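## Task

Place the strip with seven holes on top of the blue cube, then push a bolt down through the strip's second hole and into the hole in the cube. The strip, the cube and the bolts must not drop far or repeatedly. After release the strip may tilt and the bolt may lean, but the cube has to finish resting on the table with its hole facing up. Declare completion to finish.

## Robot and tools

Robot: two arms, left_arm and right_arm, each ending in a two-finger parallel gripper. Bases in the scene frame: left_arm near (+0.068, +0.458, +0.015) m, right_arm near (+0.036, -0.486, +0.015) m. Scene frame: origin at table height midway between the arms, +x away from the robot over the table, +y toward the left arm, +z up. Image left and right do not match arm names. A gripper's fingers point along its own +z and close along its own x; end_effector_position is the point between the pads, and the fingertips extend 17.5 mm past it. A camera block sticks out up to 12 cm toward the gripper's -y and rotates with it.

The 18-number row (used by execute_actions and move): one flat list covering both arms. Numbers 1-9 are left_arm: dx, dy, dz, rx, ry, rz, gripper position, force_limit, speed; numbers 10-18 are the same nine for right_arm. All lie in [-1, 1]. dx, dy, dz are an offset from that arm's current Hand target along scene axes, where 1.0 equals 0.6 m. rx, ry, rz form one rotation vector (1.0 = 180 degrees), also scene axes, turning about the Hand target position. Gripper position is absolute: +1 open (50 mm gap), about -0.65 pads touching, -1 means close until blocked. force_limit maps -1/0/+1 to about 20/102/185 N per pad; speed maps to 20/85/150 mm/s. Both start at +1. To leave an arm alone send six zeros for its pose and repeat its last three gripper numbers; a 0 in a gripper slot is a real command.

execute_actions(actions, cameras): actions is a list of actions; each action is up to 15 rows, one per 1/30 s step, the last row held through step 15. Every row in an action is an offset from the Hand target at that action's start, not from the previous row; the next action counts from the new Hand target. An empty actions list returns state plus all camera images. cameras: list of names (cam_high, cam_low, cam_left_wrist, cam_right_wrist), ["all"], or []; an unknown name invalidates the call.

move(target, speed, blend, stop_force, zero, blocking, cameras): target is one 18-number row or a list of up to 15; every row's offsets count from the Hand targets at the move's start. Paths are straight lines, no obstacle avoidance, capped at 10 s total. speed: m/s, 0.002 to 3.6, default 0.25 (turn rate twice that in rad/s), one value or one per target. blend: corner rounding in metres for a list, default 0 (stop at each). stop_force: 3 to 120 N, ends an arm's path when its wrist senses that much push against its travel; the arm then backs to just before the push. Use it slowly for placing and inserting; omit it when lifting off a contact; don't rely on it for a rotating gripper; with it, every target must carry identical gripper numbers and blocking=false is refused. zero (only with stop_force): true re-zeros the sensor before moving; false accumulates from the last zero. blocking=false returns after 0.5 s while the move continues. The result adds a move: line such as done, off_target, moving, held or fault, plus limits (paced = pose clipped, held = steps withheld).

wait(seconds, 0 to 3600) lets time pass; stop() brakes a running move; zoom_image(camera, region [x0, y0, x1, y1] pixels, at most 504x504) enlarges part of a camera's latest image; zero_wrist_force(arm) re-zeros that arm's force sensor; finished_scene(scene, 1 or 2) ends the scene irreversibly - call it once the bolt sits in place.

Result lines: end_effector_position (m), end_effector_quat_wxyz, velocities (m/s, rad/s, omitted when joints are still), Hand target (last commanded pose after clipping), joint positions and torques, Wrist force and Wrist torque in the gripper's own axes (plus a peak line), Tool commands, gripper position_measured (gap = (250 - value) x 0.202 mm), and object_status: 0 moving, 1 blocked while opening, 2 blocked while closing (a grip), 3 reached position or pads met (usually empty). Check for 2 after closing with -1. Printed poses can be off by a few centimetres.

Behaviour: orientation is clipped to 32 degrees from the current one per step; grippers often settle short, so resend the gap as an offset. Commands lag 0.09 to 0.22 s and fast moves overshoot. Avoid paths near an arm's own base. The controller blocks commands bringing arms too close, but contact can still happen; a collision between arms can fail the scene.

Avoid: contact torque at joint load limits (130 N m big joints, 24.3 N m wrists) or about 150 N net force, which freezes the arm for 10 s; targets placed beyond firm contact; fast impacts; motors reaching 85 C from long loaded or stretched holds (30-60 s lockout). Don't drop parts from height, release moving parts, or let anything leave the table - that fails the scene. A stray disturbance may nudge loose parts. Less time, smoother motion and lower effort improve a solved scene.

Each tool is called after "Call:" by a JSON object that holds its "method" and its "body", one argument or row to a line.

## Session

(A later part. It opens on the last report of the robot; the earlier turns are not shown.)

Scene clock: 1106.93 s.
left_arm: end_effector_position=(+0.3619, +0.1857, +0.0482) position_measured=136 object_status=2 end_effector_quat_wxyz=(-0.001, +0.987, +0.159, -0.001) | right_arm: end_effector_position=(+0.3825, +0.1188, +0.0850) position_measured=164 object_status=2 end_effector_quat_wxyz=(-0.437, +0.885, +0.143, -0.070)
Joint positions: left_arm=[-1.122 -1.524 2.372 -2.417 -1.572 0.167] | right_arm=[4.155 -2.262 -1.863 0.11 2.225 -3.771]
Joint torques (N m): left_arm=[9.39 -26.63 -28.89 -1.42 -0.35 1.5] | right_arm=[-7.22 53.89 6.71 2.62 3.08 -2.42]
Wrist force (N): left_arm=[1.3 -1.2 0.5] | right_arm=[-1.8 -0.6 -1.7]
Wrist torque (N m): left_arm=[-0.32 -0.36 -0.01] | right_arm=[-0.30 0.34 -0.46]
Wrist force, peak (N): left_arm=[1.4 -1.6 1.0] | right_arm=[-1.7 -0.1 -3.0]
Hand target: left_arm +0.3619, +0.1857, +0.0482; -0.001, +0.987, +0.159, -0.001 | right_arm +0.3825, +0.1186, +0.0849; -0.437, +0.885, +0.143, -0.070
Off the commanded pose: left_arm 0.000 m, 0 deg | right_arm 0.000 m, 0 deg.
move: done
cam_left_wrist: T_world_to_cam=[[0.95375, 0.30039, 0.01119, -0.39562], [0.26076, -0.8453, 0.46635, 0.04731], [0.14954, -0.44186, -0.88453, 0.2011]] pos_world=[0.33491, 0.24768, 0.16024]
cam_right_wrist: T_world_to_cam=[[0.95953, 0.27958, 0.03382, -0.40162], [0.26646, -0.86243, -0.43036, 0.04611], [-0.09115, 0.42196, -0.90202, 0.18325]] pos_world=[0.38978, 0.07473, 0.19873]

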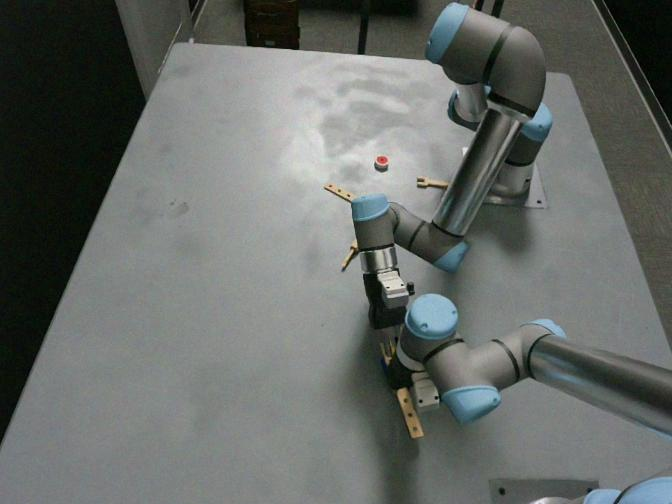

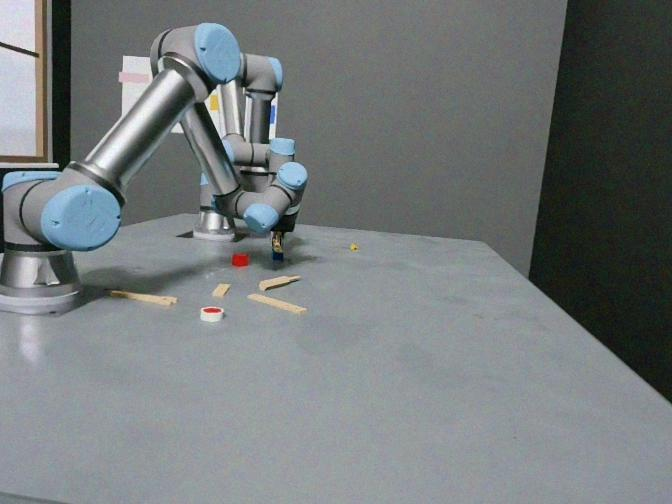

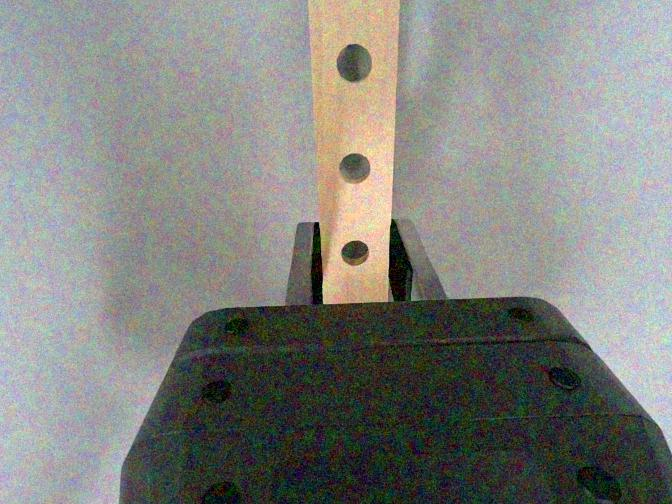

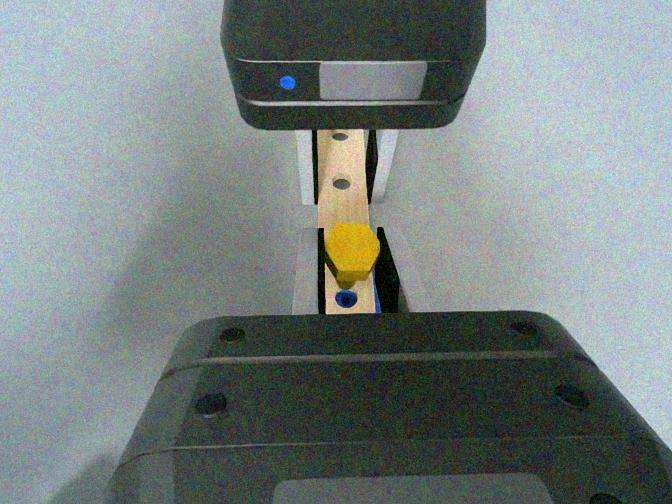

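Call:
{"method": "move", "body": {
  "target": [
    [0, 0, 0, 0, 0, 0, -1, -0.7, -0.7, 0.0018, -0.0012, 0, 0, 0, 0, -1, -0.6, -0.8],
    [0, 0, 0, 0, 0, 0, -1, -0.7, -0.7, 0.0018, -0.0012, -0.022, 0, 0, 0, -1, -0.6, -0.8]
  ],
  "speed": 0.03,
  "cameras": ["cam_right_wrist"]
}}

Call:
{"method": "zoom_image", "body": {
  "camera": "cam_right_wrist",
  "region": [280, 190, 420, 320]
}}

Scene clock: 1135.53 s.
left_arm: end_effector_position=(+0.3619, +0.1857, +0.0482) position_measured=136 object_status=2 end_effector_quat_wxyz=(-0.001, +0.987, +0.159, -0.001) | right_arm: end_effector_position=(+0.3836, +0.1179, +0.0716) position_measured=164 object_status=2 end_effector_quat_wxyz=(-0.437, +0.885, +0.143, -0.070) end_effector_velocity=(+0.000, +0.000, +0.002) end_effector_angular_velocity=(-0.001, +0.000, +0.000)
Joint positions: left_arm=[-1.122 -1.524 2.372 -2.417 -1.572 0.167] | right_arm=[4.153 -2.289 -1.862 0.135 2.226 -3.773]
Joint velocities: left_arm=[within noise] | right_arm=[0 0.003 0 -0.005 0 0]
Joint torques (N m): left_arm=[9.09 -25.84 -29.25 -1.44 -0.21 1.23] | right_arm=[8.83 54.27 24.45 2.45 -0.7 2.15]
Wrist force (N): left_arm=[1.5 -1.5 0.5] | right_arm=[-1.8 -1.0 -1.5]
Wrist torque (N m): left_arm=[-0.37 -0.39 -0.01] | right_arm=[-0.35 0.35 -0.36]
Wrist force, peak (N): left_arm=[1.5 -1.7 0.8] | right_arm=[-2.2 -0.8 -1.9]
Hand target: left_arm +0.3619, +0.1857, +0.0482; -0.001, +0.987, +0.159, -0.001 | right_arm +0.3836, +0.1179, +0.0717; -0.437, +0.885, +0.143, -0.070
Off the commanded pose: left_arm 0.000 m, 0 deg | right_arm 0.000 m, 0 deg.
move: done
cam_right_wrist: T_world_to_cam=[[0.95949, 0.27973, 0.03379, -0.40186], [0.26657, -0.86238, -0.43039, 0.0393], [-0.09125, 0.42196, -0.90201, 0.17177]] pos_world=[0.39078, 0.07383, 0.18543]

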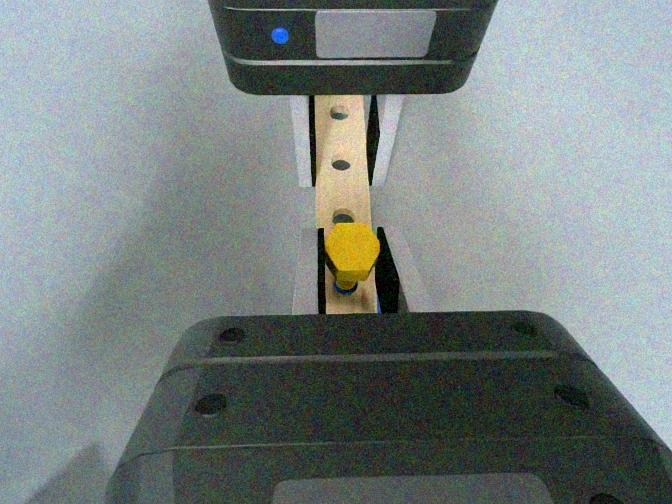

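Scaled by 3.600 from the camera's image (finer frame: 960x720).

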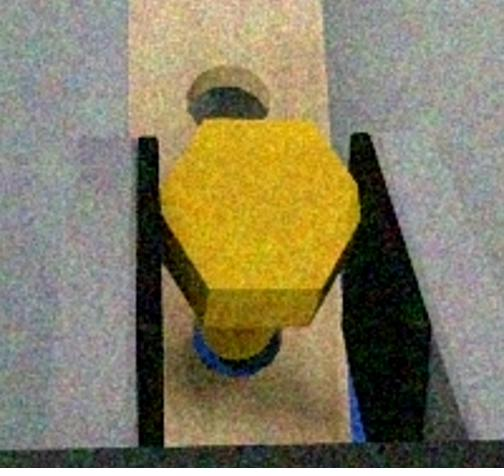

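Call:
{"method": "move", "body": {
  "target": [0, 0, 0, 0, 0, 0, -1, -0.7, -0.7, 0, 0, -0.0235, 0, 0, 0, -1, -0.6, -0.8],
  "speed": 0.015,
  "stop_force": 5,
  "cameras": ["cam_right_wrist","cam_low"]
}}

Call:
{"method": "zoom_image", "body": {
  "camera": "cam_right_wrist",
  "region": [280, 190, 420, 320]
}}

Call:
{"method": "zoom_image", "body": {
  "camera": "cam_low",
  "region": [240, 210, 310, 270]
}}

Scene clock: 1150.47 s.
left_arm: end_effector_position=(+0.3619, +0.1857, +0.0482) position_measured=136 object_status=2 end_effector_quat_wxyz=(-0.001, +0.987, +0.159, -0.001) | right_arm: end_effector_position=(+0.3835, +0.1179, +0.0679) position_measured=164 object_status=2 end_effector_quat_wxyz=(-0.437, +0.885, +0.143, -0.070)
Joint positions: left_arm=[-1.122 -1.524 2.372 -2.417 -1.572 0.167] | right_arm=[4.153 -2.297 -1.862 0.143 2.226 -3.773]
Joint torques (N m): left_arm=[9.4 -24.88 -28.62 -1.51 -0.39 1.31] | right_arm=[3.75 52.97 3.97 4.77 -0.7 0.79]
Wrist force (N): left_arm=[0.9 -1.0 1.1] | right_arm=[-1.7 -3.5 -3.3]
Wrist torque (N m): left_arm=[-0.35 -0.32 0.01] | right_arm=[-0.35 0.35 -0.36]
Wrist force, peak (N): left_arm=[1.3 -1.7 0.7] | right_arm=[-2.4 -10.4 -6.5]
Hand target: left_arm +0.3619, +0.1857, +0.0482; -0.001, +0.987, +0.159, -0.001 | right_arm +0.3835, +0.1179, +0.0679; -0.437, +0.885, +0.143, -0.070 (not the last commanded pose)
Off the commanded pose: left_arm 0.000 m, 0 deg | right_arm 0.010 m, 0 deg.
move: contact (right_arm)
cam_right_wrist: T_world_to_cam=[[0.9595, 0.27969, 0.0336, -0.4017], [0.26648, -0.8625, -0.43022, 0.03768], [-0.09135, 0.42175, -0.9021, 0.16841]] pos_world=[0.39078, 0.07383, 0.18163]
Images, in order (width x height): cam_low 672x504, cam_right_wrist 672x504.

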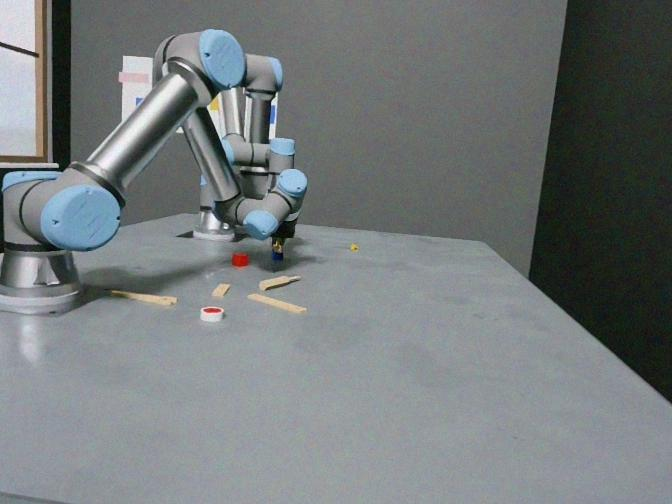

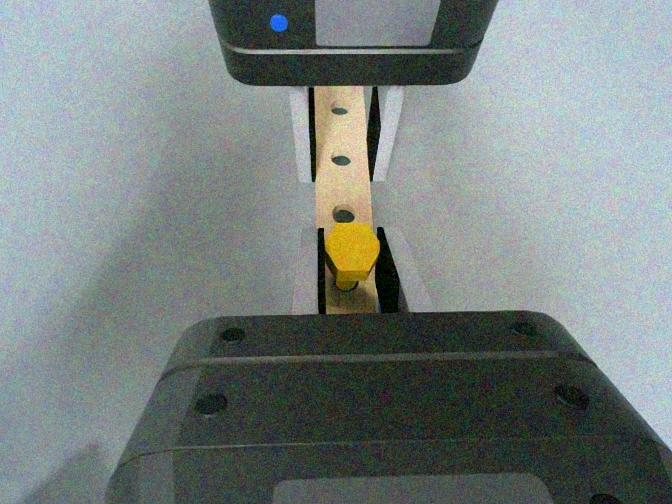

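Scaled by 3.600 from the camera's image (finer frame: 960x720).

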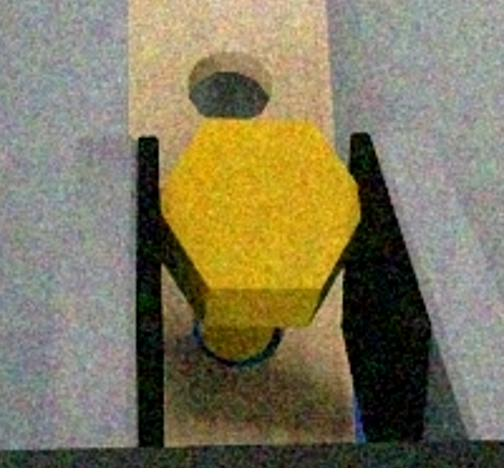

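Scaled by 7.200 from the camera's image (finer frame: 960x720).

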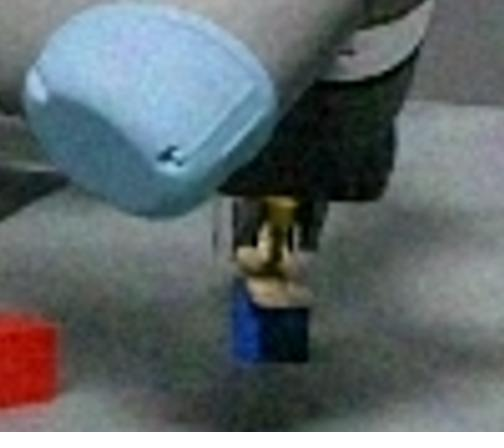

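Call:
{"method": "zoom_image", "body": {
  "camera": "cam_right_wrist",
  "region": [320, 260, 375, 310]
}}

Scaled by 9.164 from the camera's image (finer frame: 960x720).

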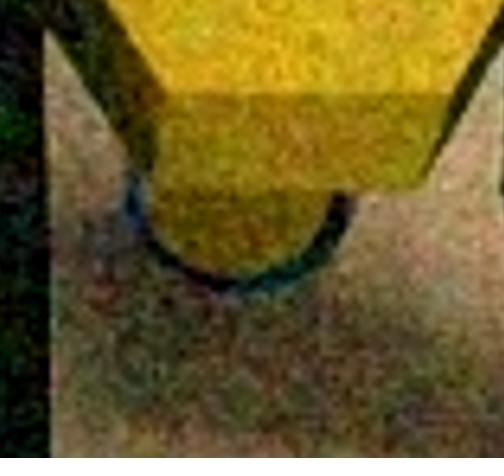

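Call:
{"method": "move", "body": {
  "target": [0, 0, 0, 0, 0, 0, -1, -0.7, -0.7, 0, 0, 0.0008, 0, 0, 0, -1, -0.6, -0.8],
  "speed": 0.01
}}

Call:
{"method": "move", "body": {
  "target": [0, 0, 0, 0, 0, 0, -1, -0.7, -0.7, -0.0016, 0.0047, 0, 0, 0, 0, -1, -0.6, -0.8],
  "speed": 0.004,
  "stop_force": 3
}}

Scene clock: 1208.63 s.
left_arm: end_effector_position=(+0.3619, +0.1857, +0.0482) position_measured=136 object_status=2 end_effector_quat_wxyz=(-0.001, +0.987, +0.159, -0.001) | right_arm: end_effector_position=(+0.3835, +0.1179, +0.0684) position_measured=164 object_status=2 end_effector_quat_wxyz=(-0.437, +0.885, +0.143, -0.070)
Joint positions: left_arm=[-1.122 -1.524 2.372 -2.417 -1.572 0.167] | right_arm=[4.153 -2.296 -1.862 0.142 2.226 -3.773]
Joint torques (N m): left_arm=[8.88 -25.54 -27.87 -1.58 -0.38 1.29] | right_arm=[-5.34 46.06 5.68 3.72 -0.64 0.53]
Wrist force (N): left_arm=[1.1 -1.2 0.9] | right_arm=[-1.9 -0.6 -1.6]
Wrist torque (N m): left_arm=[-0.33 -0.33 -0.01] | right_arm=[-0.32 0.37 -0.37]
Wrist force, peak (N): left_arm=[1.3 -1.4 1.1] | right_arm=[-1.9 -3.8 -3.4]
Hand target: left_arm +0.3619, +0.1857, +0.0482; -0.001, +0.987, +0.159, -0.001 | right_arm +0.3835, +0.1179, +0.0683; -0.437, +0.885, +0.143, -0.070
Off the commanded pose: left_arm 0.000 m, 0 deg | right_arm 0.000 m, 0 deg.
move: done

Scene clock: 1209.97 s.
left_arm: end_effector_position=(+0.3619, +0.1857, +0.0482) position_measured=136 object_status=2 end_effector_quat_wxyz=(-0.001, +0.987, +0.159, -0.001) | right_arm: end_effector_position=(+0.3825, +0.1207, +0.0683) position_measured=164 object_status=2 end_effector_quat_wxyz=(-0.437, +0.885, +0.143, -0.070)
Joint positions: left_arm=[-1.122 -1.524 2.372 -2.417 -1.572 0.167] | right_arm=[4.157 -2.298 -1.858 0.142 2.224 -3.77]
Joint torques (N m): left_arm=[10.45 -24.49 -29.04 -1.75 -0.25 1.38] | right_arm=[0.28 45.54 16.57 5.32 0.24 0.53]
Wrist force (N): left_arm=[1.1 -1.4 1.0] | right_arm=[-2.0 -0.7 -1.8]
Wrist torque (N m): left_arm=[-0.35 -0.32 -0.01] | right_arm=[-0.30 0.38 -0.46]
Wrist force, peak (N): left_arm=[1.1 -1.7 1.1] | right_arm=[-2.0 -0.9 -1.9]
Hand target: left_arm +0.3619, +0.1857, +0.0482; -0.001, +0.987, +0.159, -0.001 | right_arm +0.3826, +0.1207, +0.0683; -0.437, +0.885, +0.143, -0.070
Off the commanded pose: left_arm 0.000 m, 0 deg | right_arm 0.000 m, 0 deg.
move: done

Call:
{"method": "move", "body": {
  "target": [0, 0, 0, 0, 0, 0, -1, -0.7, -0.7, 0, 0, -0.004, 0, 0, 0, -1, -0.6, -0.8],
  "speed": 0.006,
  "stop_force": 3,
  "cameras": ["cam_right_wrist"]
}}

Call:
{"method": "zoom_image", "body": {
  "camera": "cam_right_wrist",
  "region": [310, 250, 380, 315]
}}

Call:
{"method": "zoom_image", "body": {
  "camera": "cam_right_wrist",
  "region": [280, 190, 420, 320]
}}

Scene clock: 1231.13 s.
left_arm: end_effector_position=(+0.3619, +0.1857, +0.0482) position_measured=136 object_status=2 end_effector_quat_wxyz=(-0.001, +0.987, +0.159, -0.001) | right_arm: end_effector_position=(+0.3825, +0.1207, +0.0681) position_measured=164 object_status=2 end_effector_quat_wxyz=(-0.437, +0.885, +0.143, -0.070)
Joint positions: left_arm=[-1.122 -1.524 2.372 -2.417 -1.572 0.167] | right_arm=[4.157 -2.299 -1.858 0.143 2.224 -3.77]
Joint torques (N m): left_arm=[8.59 -24.35 -28.76 -1.49 -0.39 0.98] | right_arm=[-4.49 52.55 9.99 1.74 -0.78 -1.97]
Wrist force (N): left_arm=[1.3 -1.3 2.0] | right_arm=[-1.8 -3.7 -4.1]
Wrist torque (N m): left_arm=[-0.37 -0.32 -0.01] | right_arm=[-0.38 0.35 -0.46]
Wrist force, peak (N): left_arm=[1.3 -1.1 2.9] | right_arm=[-2.4 -6.6 -6.1]
Hand target: left_arm +0.3619, +0.1857, +0.0482; -0.001, +0.987, +0.159, -0.001 | right_arm +0.3826, +0.1207, +0.0681; -0.437, +0.885, +0.143, -0.070 (not the last commanded pose)
Off the commanded pose: left_arm 0.000 m, 0 deg | right_arm 0.002 m, 0 deg.
move: contact (right_arm)
cam_right_wrist: T_world_to_cam=[[0.95948, 0.27977, 0.0337, -0.40155], [0.26657, -0.86237, -0.43041, 0.04044], [-0.09135, 0.42195, -0.902, 0.16728]] pos_world=[0.38978, 0.07663, 0.18183]

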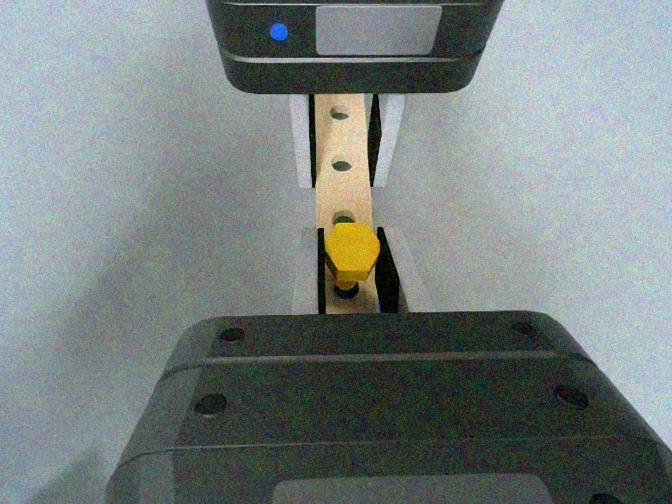

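Scaled by 7.200 from the camera's image (finer frame: 960x720).

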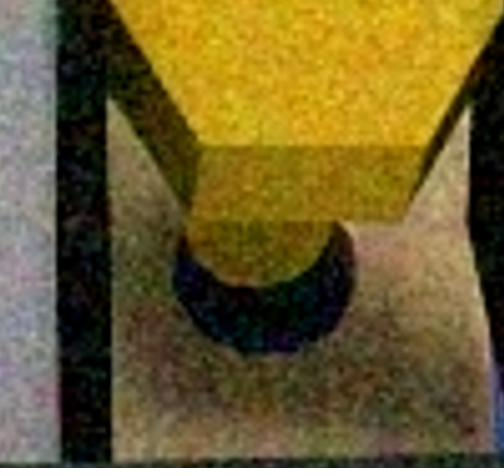

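Scaled by 3.600 from the camera's image (finer frame: 960x720).

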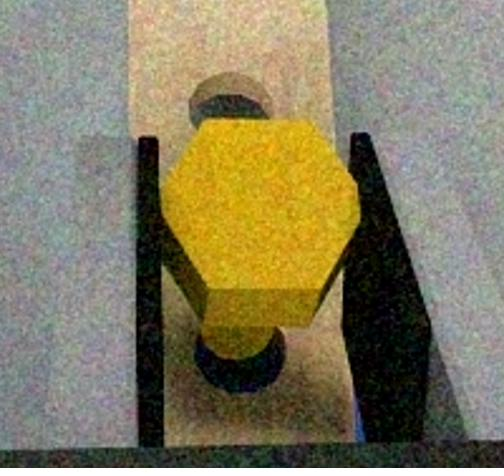

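Call:
{"method": "move", "body": {
  "target": [0, 0, 0, 0, 0, 0, -1, -0.7, -0.7, 0, 0, 0.02, 0, 0, 0, -1, -0.6, -0.8],
  "speed": 0.05,
  "cameras": ["cam_right_wrist", "cam_low"]
}}

Call:
{"method": "zoom_image", "body": {
  "camera": "cam_right_wrist",
  "region": [300, 230, 390, 315]
}}

Call:
{"method": "zoom_image", "body": {
  "camera": "cam_low",
  "region": [255, 225, 300, 265]
}}

Scene clock: 1321.23 s.
left_arm: end_effector_position=(+0.3619, +0.1857, +0.0482) position_measured=136 object_status=2 end_effector_quat_wxyz=(-0.001, +0.987, +0.159, -0.001) | right_arm: end_effector_position=(+0.3826, +0.1207, +0.0801) position_measured=164 object_status=2 end_effector_quat_wxyz=(-0.437, +0.885, +0.143, -0.070)
Joint positions: left_arm=[-1.122 -1.524 2.372 -2.417 -1.572 0.167] | right_arm=[4.157 -2.274 -1.858 0.119 2.224 -3.77]
Joint torques (N m): left_arm=[9.24 -26.08 -29.35 -1.77 -0.24 1.2] | right_arm=[-0.66 41.94 6.02 5.82 1.13 1.23]
Wrist force (N): left_arm=[1.0 -1.4 0.7] | right_arm=[-1.7 -0.3 -1.6]
Wrist torque (N m): left_arm=[-0.36 -0.31 -0.01] | right_arm=[-0.26 0.34 -0.46]
Wrist force, peak (N): left_arm=[1.5 -1.3 2.2] | right_arm=[-2.3 -4.1 -4.7]
Hand target: left_arm +0.3619, +0.1857, +0.0482; -0.001, +0.987, +0.159, -0.001 | right_arm +0.3826, +0.1207, +0.0801; -0.437, +0.885, +0.143, -0.070
Off the commanded pose: left_arm 0.000 m, 0 deg | right_arm 0.000 m, 0 deg.
move: done
cam_right_wrist: T_world_to_cam=[[0.95952, 0.27963, 0.03371, -0.40196], [0.26647, -0.86247, -0.43027, 0.04562], [-0.09125, 0.42183, -0.90207, 0.17809]] pos_world=[0.38978, 0.07663, 0.19383]
Images, in order (width x height): cam_low 672x504, cam_right_wrist 672x504.

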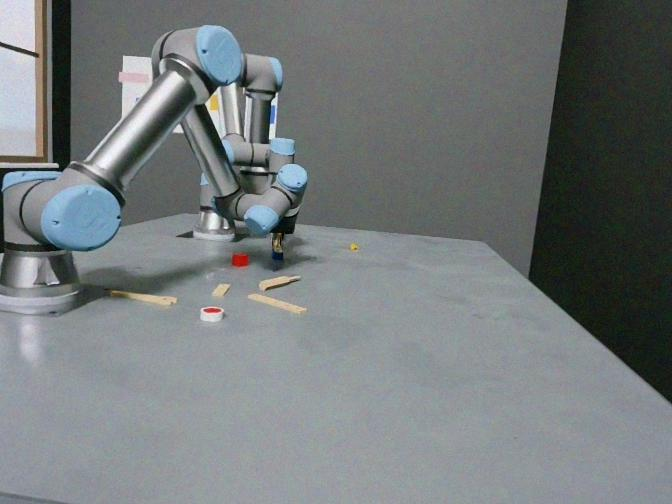

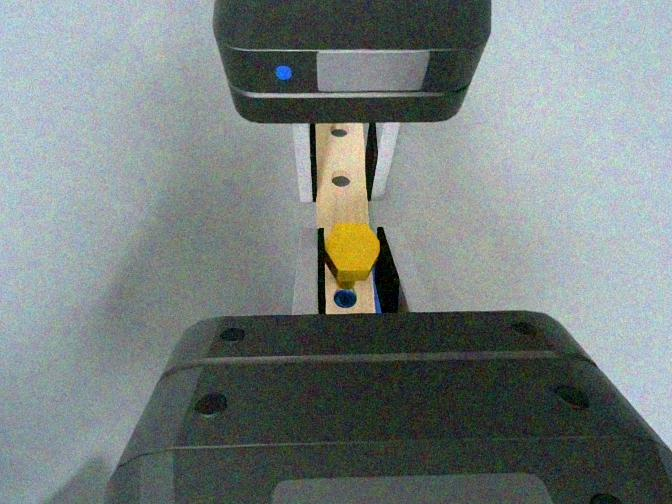

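Scaled by 5.600 from the camera's image (finer frame: 960x720).

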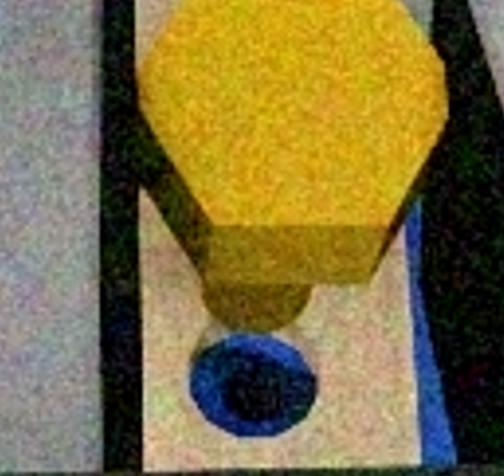

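Scaled by 11.200 from the camera's image (finer frame: 960x720).

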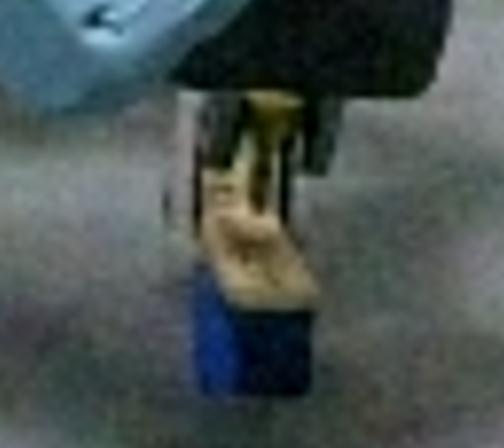

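Call:
{"method": "move", "body": {
  "target": [0, 0, 0, 0, 0, 0, -1, -0.7, -0.7, 0.0601, 0.0199, 0, 0, 0, 0, -1, -0.6, -0.8],
  "speed": 0.08,
  "cameras": ["cam_right_wrist", "cam_low"]
}}

Call:
{"method": "zoom_image", "body": {
  "camera": "cam_right_wrist",
  "region": [180, 150, 400, 320]
}}

Call:
{"method": "zoom_image", "body": {
  "camera": "cam_low",
  "region": [255, 215, 310, 265]
}}

Call:
{"method": "move", "body": {
  "target": [0, 0, 0, 0, 0, 0, -1, -0.7, -0.7, 0, 0, -0.033, 0, 0, 0, -1, -0.6, -0.8],
  "speed": 0.015,
  "stop_force": 4,
  "cameras": ["cam_right_wrist", "cam_low"]
}}

Scene clock: 1385.00 s.
left_arm: end_effector_position=(+0.3619, +0.1857, +0.0482) position_measured=136 object_status=2 end_effector_quat_wxyz=(-0.001, +0.987, +0.159, -0.001) | right_arm: end_effector_position=(+0.4186, +0.1326, +0.0801) position_measured=164 object_status=2 end_effector_quat_wxyz=(-0.437, +0.885, +0.143, -0.070)
Joint positions: left_arm=[-1.122 -1.524 2.372 -2.417 -1.572 0.167] | right_arm=[4.116 -2.317 -1.754 0.032 2.25 -3.81]
Joint torques (N m): left_arm=[10.63 -25.36 -27.87 -1.92 -0.41 1.2] | right_arm=[8.26 57.15 6.8 5.41 -0.8 2.08]
Wrist force (N): left_arm=[1.2 -1.2 0.8] | right_arm=[-1.9 -0.7 -1.7]
Wrist torque (N m): left_arm=[-0.33 -0.35 -0.01] | right_arm=[-0.32 0.37 -0.38]
Wrist force, peak (N): left_arm=[1.4 -1.6 0.9] | right_arm=[-3.1 -0.6 -2.0]
Hand target: left_arm +0.3619, +0.1857, +0.0482; -0.001, +0.987, +0.159, -0.001 | right_arm +0.4186, +0.1326, +0.0801; -0.437, +0.885, +0.143, -0.070
Off the commanded pose: left_arm 0.000 m, 0 deg | right_arm 0.000 m, 0 deg.
move: done
cam_right_wrist: T_world_to_cam=[[0.95948, 0.27976, 0.0337, -0.43992], [0.26657, -0.86237, -0.43041, 0.04624], [-0.09135, 0.42195, -0.902, 0.17638]] pos_world=[0.42588, 0.08853, 0.19383]
Images, in order (width x height): cam_low 672x504, cam_right_wrist 672x504.

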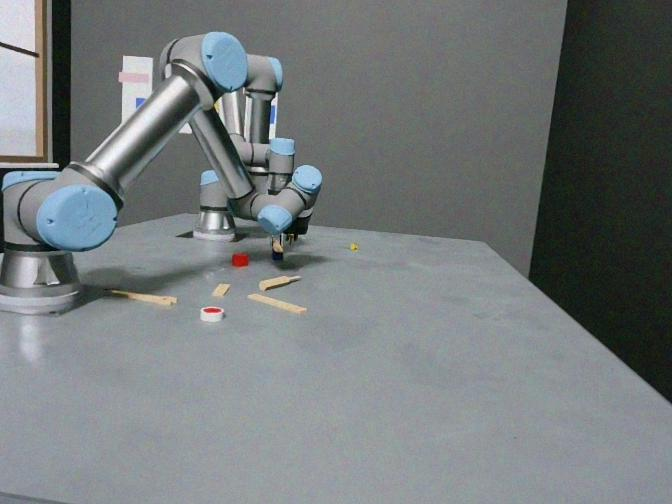

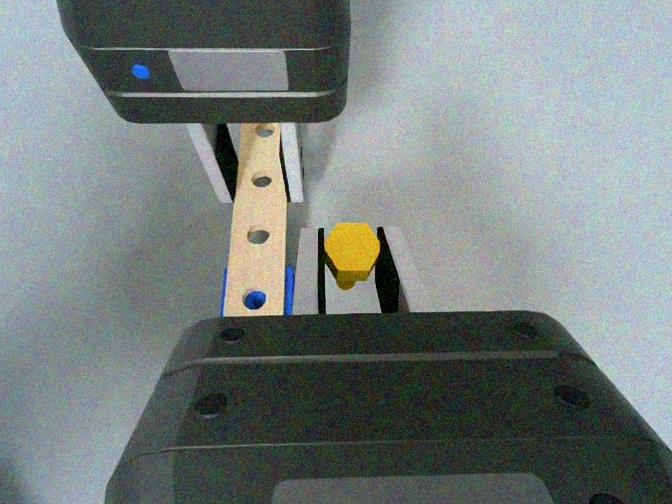

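Scaled by 2.291 from the camera's image (finer frame: 960x720).

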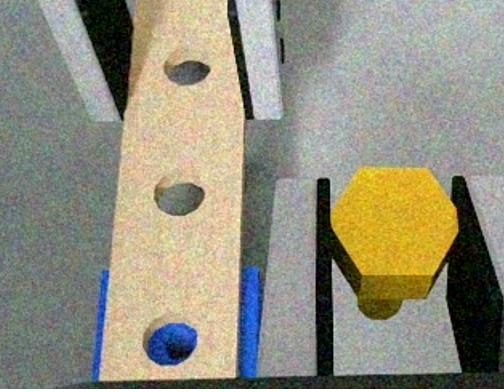

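Scaled by 9.164 from the camera's image (finer frame: 960x720).

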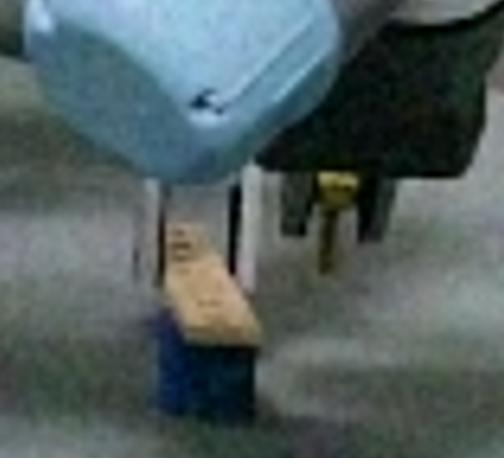

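Scene clock: 1387.27 s.
left_arm: end_effector_position=(+0.3619, +0.1857, +0.0482) position_measured=136 object_status=2 end_effector_quat_wxyz=(-0.001, +0.987, +0.159, -0.001) | right_arm: end_effector_position=(+0.4186, +0.1326, +0.0603) position_measured=164 object_status=2 end_effector_quat_wxyz=(-0.437, +0.885, +0.143, -0.070)
Joint positions: left_arm=[-1.122 -1.524 2.372 -2.417 -1.572 0.167] | right_arm=[4.116 -2.355 -1.752 0.069 2.25 -3.81]
Joint torques (N m): left_arm=[9.55 -25.06 -29.14 -2.14 -0.23 0.97] | right_arm=[8.36 58 21.85 2.57 -0.57 2.21]
Wrist force (N): left_arm=[1.3 -1.3 0.8] | right_arm=[-1.7 -0.1 -1.5]
Wrist torque (N m): left_arm=[-0.35 -0.35 -0.01] | right_arm=[-0.23 0.33 -0.37]
Wrist force, peak (N): left_arm=[1.4 -1.7 0.8] | right_arm=[-2.0 -1.1 -2.1]
Hand target: left_arm +0.3619, +0.1857, +0.0482; -0.001, +0.987, +0.159, -0.001 | right_arm +0.4186, +0.1326, +0.0603; -0.437, +0.885, +0.143, -0.070
Off the commanded pose: left_arm 0.000 m, 0 deg | right_arm 0.000 m, 0 deg.
move: done
cam_right_wrist: T_world_to_cam=[[0.95949, 0.2797, 0.03378, -0.43927], [0.26655, -0.86239, -0.43039, 0.03773], [-0.09125, 0.42196, -0.90201, 0.15848]] pos_world=[0.42588, 0.08853, 0.17403]
Images, in order (width x height): cam_low 672x504, cam_right_wrist 672x504.

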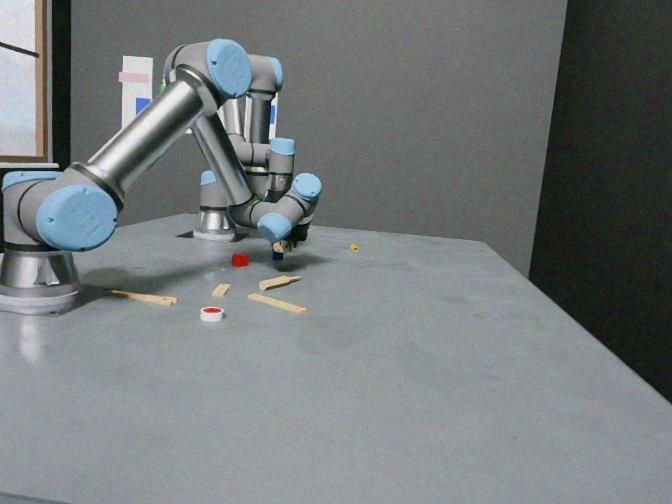

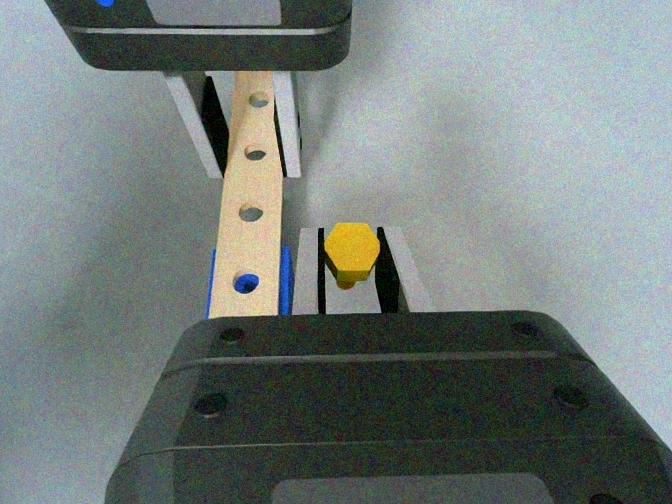

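Call:
{"method": "move", "body": {
  "target": [0, 0, 0, 0, 0, 0, -1, -0.7, -0.7, 0, 0, -0.05, 0, 0, 0, -1, -0.6, -0.8],
  "speed": 0.015,
  "stop_force": 3,
  "cameras": ["cam_right_wrist", "cam_low"]
}}

Call:
{"method": "zoom_image", "body": {
  "camera": "cam_low",
  "region": [255, 215, 310, 265]
}}

Call:
{"method": "zoom_image", "body": {
  "camera": "cam_right_wrist",
  "region": [180, 150, 400, 320]
}}

Scene clock: 1414.93 s.
left_arm: end_effector_position=(+0.3619, +0.1857, +0.0482) position_measured=136 object_status=2 end_effector_quat_wxyz=(-0.001, +0.987, +0.159, -0.001) | right_arm: end_effector_position=(+0.4186, +0.1326, +0.0334) position_measured=164 object_status=2 end_effector_quat_wxyz=(-0.437, +0.885, +0.143, -0.070)
Joint positions: left_arm=[-1.122 -1.524 2.372 -2.417 -1.572 0.167] | right_arm=[4.116 -2.409 -1.747 0.117 2.25 -3.81]
Joint torques (N m): left_arm=[9.12 -25.21 -28.64 -2.09 -0.26 1.01] | right_arm=[7.56 57.44 3.86 4.97 0.58 -0.31]
Wrist force (N): left_arm=[1.3 -1.5 0.9] | right_arm=[-1.5 -2.0 -2.7]
Wrist torque (N m): left_arm=[-0.38 -0.36 0.00] | right_arm=[-0.32 0.37 -0.38]
Wrist force, peak (N): left_arm=[1.4 -1.7 0.7] | right_arm=[-3.5 -10.8 -9.1]
Hand target: left_arm +0.3619, +0.1857, +0.0482; -0.001, +0.987, +0.159, -0.001 | right_arm +0.4186, +0.1326, +0.0334; -0.437, +0.885, +0.143, -0.070 (not the last commanded pose)
Off the commanded pose: left_arm 0.000 m, 0 deg | right_arm 0.003 m, 0 deg.
move: contact (right_arm)
cam_right_wrist: T_world_to_cam=[[0.95952, 0.27963, 0.03371, -0.43835], [0.26647, -0.86246, -0.43031, 0.02618], [-0.09126, 0.42187, -0.90205, 0.13423]] pos_world=[0.42588, 0.08853, 0.14713]
Images, in order (width x height): cam_low 672x504, cam_right_wrist 672x504.

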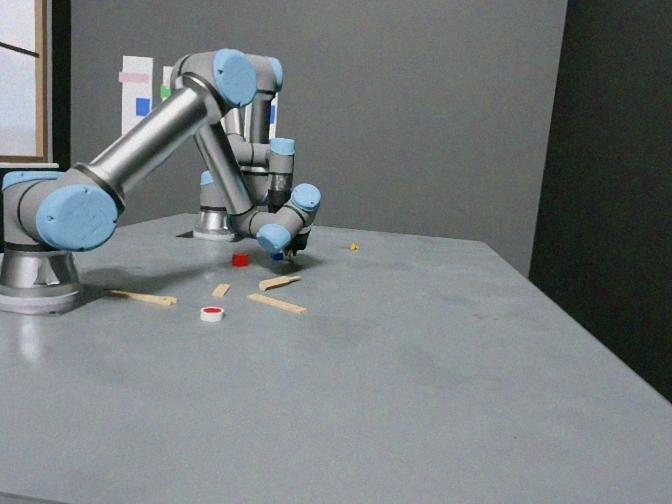

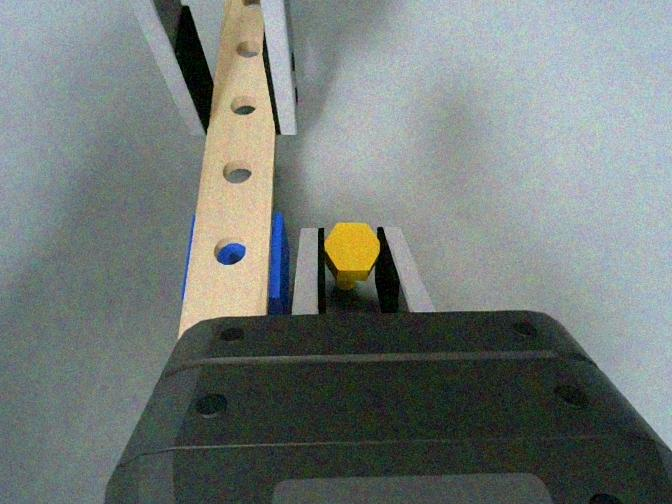

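Scaled by 9.164 from the camera's image (finer frame: 960x720).

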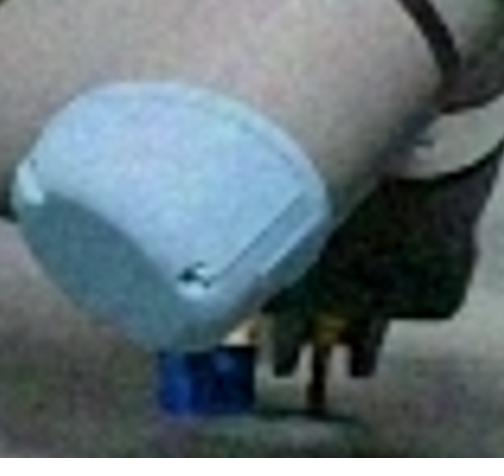

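Scaled by 2.291 from the camera's image (finer frame: 960x720).

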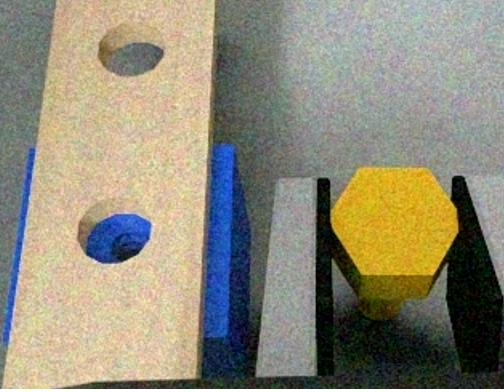

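Call:
{"method": "move", "body": {
  "target": [
    [0, 0, 0, 0, 0, 0, -1, -0.7, -0.7, 0, 0, 0.0778, 0, 0, 0, -1, -0.6, -0.8],
    [0, 0, 0, 0, 0, 0, -1, -0.7, -0.7, -0.0582, -0.0255, 0.0778, 0, 0, 0, -1, -0.6, -0.8],
    [0, 0, 0, 0, 0, 0, -1, -0.7, -0.7, -0.0582, -0.0255, 0.0587, 0, 0, 0, -1, -0.6, -0.8]
  ],
  "speed": [0.1, 0.1, 0.03],
  "cameras": ["cam_right_wrist"]
}}

Call:
{"method": "zoom_image", "body": {
  "camera": "cam_right_wrist",
  "region": [325, 265, 365, 305]
}}

Call:
{"method": "move", "body": {
  "target": [0, 0, 0, 0, 0, 0, -1, -0.7, -0.7, 0, 0, -0.015, 0, 0, 0, -1, -0.6, -0.8],
  "speed": 0.01,
  "stop_force": 4,
  "cameras": ["cam_right_wrist"]
}}

Call:
{"method": "zoom_image", "body": {
  "camera": "cam_right_wrist",
  "region": [325, 265, 365, 305]
}}

Scene clock: 1437.00 s.
left_arm: end_effector_position=(+0.3619, +0.1857, +0.0482) position_measured=136 object_status=2 end_effector_quat_wxyz=(-0.001, +0.987, +0.159, -0.001) | right_arm: end_effector_position=(+0.3837, +0.1173, +0.0685) position_measured=164 object_status=2 end_effector_quat_wxyz=(-0.437, +0.885, +0.143, -0.070)
Joint positions: left_arm=[-1.122 -1.524 2.372 -2.417 -1.572 0.167] | right_arm=[4.152 -2.295 -1.863 0.142 2.227 -3.774]
Joint torques (N m): left_arm=[9.9 -25.07 -28.7 -2.08 -0.33 1.11] | right_arm=[-6.98 54.61 24.04 2.9 3 -1.79]
Wrist force (N): left_arm=[1.4 -1.2 1.0] | right_arm=[-1.7 -0.7 -1.7]
Wrist torque (N m): left_arm=[-0.32 -0.37 0.00] | right_arm=[-0.31 0.33 -0.44]
Wrist force, peak (N): left_arm=[1.1 -1.7 1.3] | right_arm=[-1.8 -2.4 -3.2]
Hand target: left_arm +0.3619, +0.1857, +0.0482; -0.001, +0.987, +0.159, -0.001 | right_arm +0.3837, +0.1173, +0.0686; -0.437, +0.885, +0.143, -0.070
Off the commanded pose: left_arm 0.000 m, 0 deg | right_arm 0.000 m, 0 deg.
move: done
cam_right_wrist: T_world_to_cam=[[0.95949, 0.27973, 0.03379, -0.40178], [0.26657, -0.86238, -0.43039, 0.0374], [-0.09125, 0.42196, -0.90201, 0.16924]] pos_world=[0.39098, 0.07323, 0.18233]

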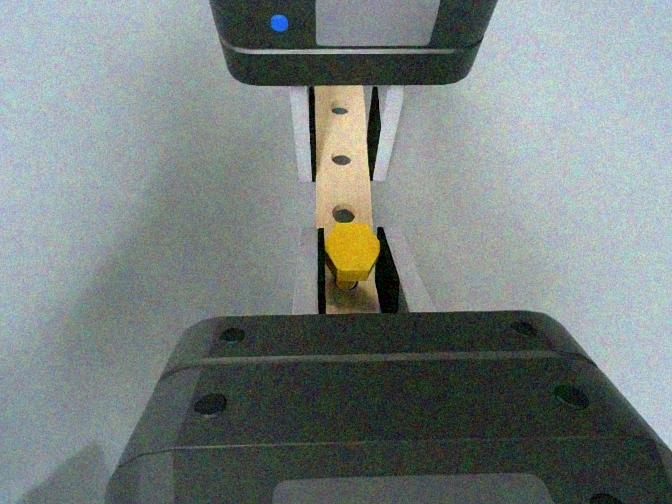

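Scaled by 12.600 from the camera's image (finer frame: 960x720).

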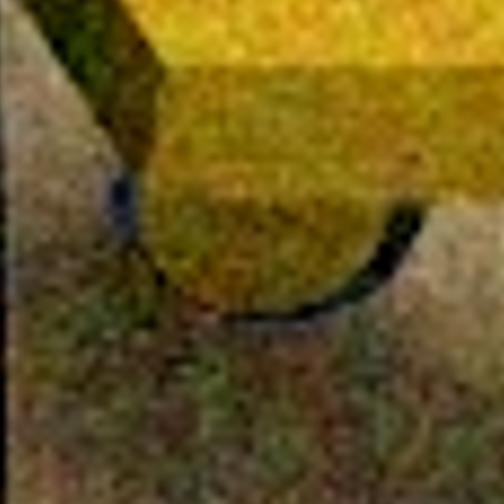

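Scene clock: 1437.87 s.
left_arm: end_effector_position=(+0.3619, +0.1857, +0.0482) position_measured=136 object_status=2 end_effector_quat_wxyz=(-0.001, +0.987, +0.159, -0.001) | right_arm: end_effector_position=(+0.3837, +0.1173, +0.0680) position_measured=164 object_status=2 end_effector_quat_wxyz=(-0.437, +0.885, +0.143, -0.070)
Joint positions: left_arm=[-1.122 -1.524 2.372 -2.417 -1.572 0.167] | right_arm=[4.152 -2.296 -1.863 0.142 2.227 -3.774]
Joint torques (N m): left_arm=[9.01 -26.34 -29.39 -2.01 -0.16 1.08] | right_arm=[-6.5 53.6 9.41 4.83 -1.24 -0.98]
Wrist force (N): left_arm=[1.5 -1.1 1.3] | right_arm=[-2.4 -3.1 -2.8]
Wrist torque (N m): left_arm=[-0.34 -0.37 -0.01] | right_arm=[-0.40 0.36 -0.44]
Wrist force, peak (N): left_arm=[1.5 -0.9 1.6] | right_arm=[-2.4 -8.2 -5.5]
Hand target: left_arm +0.3619, +0.1857, +0.0482; -0.001, +0.987, +0.159, -0.001 | right_arm +0.3837, +0.1173, +0.0680; -0.437, +0.885, +0.143, -0.070 (not the last commanded pose)
Off the commanded pose: left_arm 0.000 m, 0 deg | right_arm 0.008 m, 0 deg.
move: contact (right_arm)
cam_right_wrist: T_world_to_cam=[[0.95948, 0.27976, 0.03366, -0.40177], [0.26656, -0.86243, -0.43029, 0.03726], [-0.09135, 0.42183, -0.90206, 0.1688]] pos_world=[0.39098, 0.07333, 0.18183]

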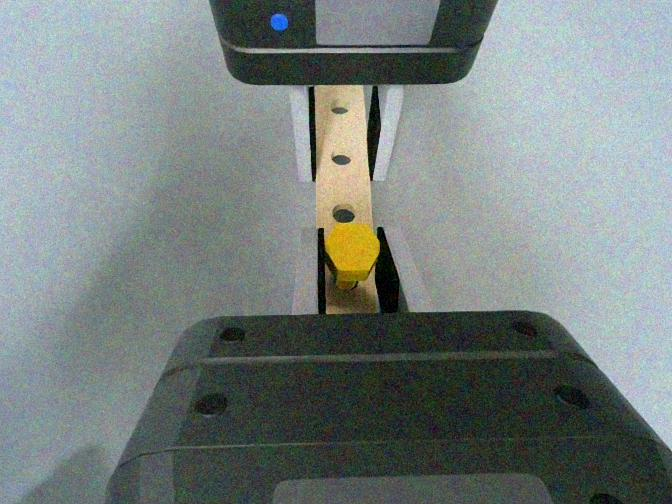

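Scaled by 12.600 from the camera's image (finer frame: 960x720).

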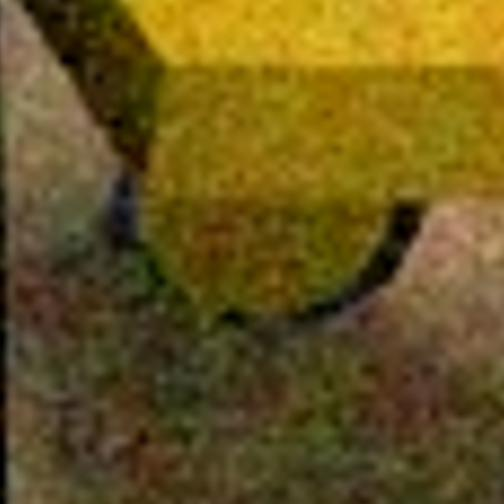

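Call:
{"method": "move", "body": {
  "target": [
    [0, 0, 0, 0, 0, 0, -1, -0.7, -0.7, 0, 0, 0.0012, 0, 0, 0, -1, -0.6, -0.8],
    [0, 0, 0, 0, 0, 0, -1, -0.7, -0.7, -0.0003, 0.0018, 0.0012, 0, 0, 0, -1, -0.6, -0.8]
  ],
  "speed": 0.02
}}

Call:
{"method": "move", "body": {
  "target": [0, 0, 0, 0, 0, 0, -1, -0.7, -0.7, 0, 0, -0.015, 0, 0, 0, -1, -0.6, -0.8],
  "speed": 0.01,
  "stop_force": 5,
  "cameras": ["cam_right_wrist"]
}}

Call:
{"method": "zoom_image", "body": {
  "camera": "cam_right_wrist",
  "region": [325, 265, 365, 305]
}}

Scene clock: 1448.40 s.
left_arm: end_effector_position=(+0.3619, +0.1857, +0.0482) position_measured=136 object_status=2 end_effector_quat_wxyz=(-0.001, +0.987, +0.159, -0.001) | right_arm: end_effector_position=(+0.3835, +0.1184, +0.0687) position_measured=164 object_status=2 end_effector_quat_wxyz=(-0.437, +0.885, +0.143, -0.070)
Joint positions: left_arm=[-1.122 -1.524 2.372 -2.417 -1.572 0.167] | right_arm=[4.153 -2.295 -1.861 0.141 2.226 -3.773]
Joint torques (N m): left_arm=[7.75 -25.29 -28.24 -2.4 -0.19 1.14] | right_arm=[3.83 44 20.5 2.85 0.16 1.34]
Wrist force (N): left_arm=[1.3 -1.2 0.9] | right_arm=[-2.0 -0.4 -1.7]
Wrist torque (N m): left_arm=[-0.32 -0.37 0.00] | right_arm=[-0.27 0.37 -0.46]
Wrist force, peak (N): left_arm=[1.6 -1.3 1.4] | right_arm=[-2.7 -2.7 -3.2]
Hand target: left_arm +0.3619, +0.1857, +0.0482; -0.001, +0.987, +0.159, -0.001 | right_arm +0.3835, +0.1184, +0.0687; -0.437, +0.885, +0.143, -0.070
Off the commanded pose: left_arm 0.000 m, 0 deg | right_arm 0.000 m, 0 deg.
move: done

Scene clock: 1450.07 s.
left_arm: end_effector_position=(+0.3619, +0.1857, +0.0482) position_measured=136 object_status=2 end_effector_quat_wxyz=(-0.001, +0.987, +0.159, -0.001) | right_arm: end_effector_position=(+0.3835, +0.1184, +0.0617) position_measured=164 object_status=2 end_effector_quat_wxyz=(-0.437, +0.885, +0.143, -0.070)
Joint positions: left_arm=[-1.122 -1.524 2.372 -2.417 -1.572 0.167] | right_arm=[4.153 -2.31 -1.86 0.155 2.226 -3.773]
Joint torques (N m): left_arm=[9.78 -25.03 -28.08 -2.28 0.05 1.33] | right_arm=[-0.05 55.13 7.17 3.34 1.99 -2.27]
Wrist force (N): left_arm=[1.2 -1.4 1.1] | right_arm=[-1.7 -0.3 -1.5]
Wrist torque (N m): left_arm=[-0.37 -0.35 -0.01] | right_arm=[-0.26 0.33 -0.46]
Wrist force, peak (N): left_arm=[1.5 -1.6 1.1] | right_arm=[-2.9 -5.5 -4.1]
Hand target: left_arm +0.3619, +0.1857, +0.0482; -0.001, +0.987, +0.159, -0.001 | right_arm +0.3835, +0.1184, +0.0617; -0.437, +0.885, +0.143, -0.070 (not the last commanded pose)
Off the commanded pose: left_arm 0.000 m, 0 deg | right_arm 0.002 m, 0 deg.
move: contact (right_arm)
cam_right_wrist: T_world_to_cam=[[0.95948, 0.27976, 0.0337, -0.40168], [0.26657, -0.86237, -0.43041, 0.03556], [-0.09135, 0.42195, -0.902, 0.16262]] pos_world=[0.39078, 0.07443, 0.17553]

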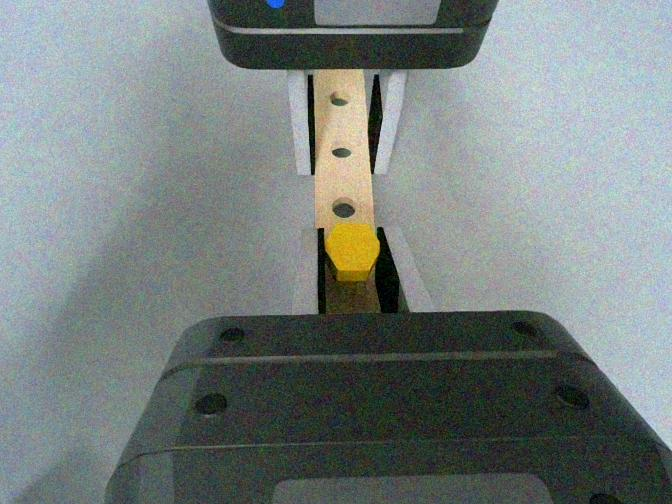

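Scaled by 12.600 from the camera's image (finer frame: 960x720).

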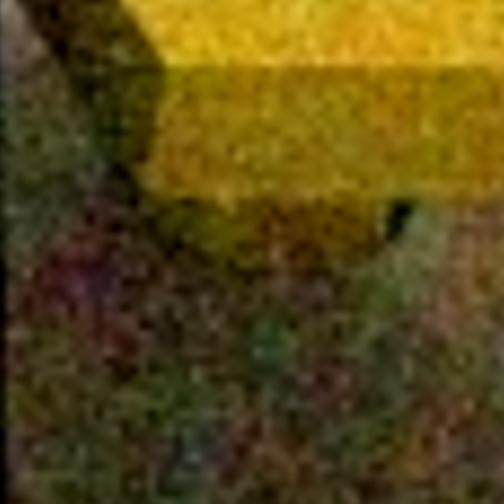

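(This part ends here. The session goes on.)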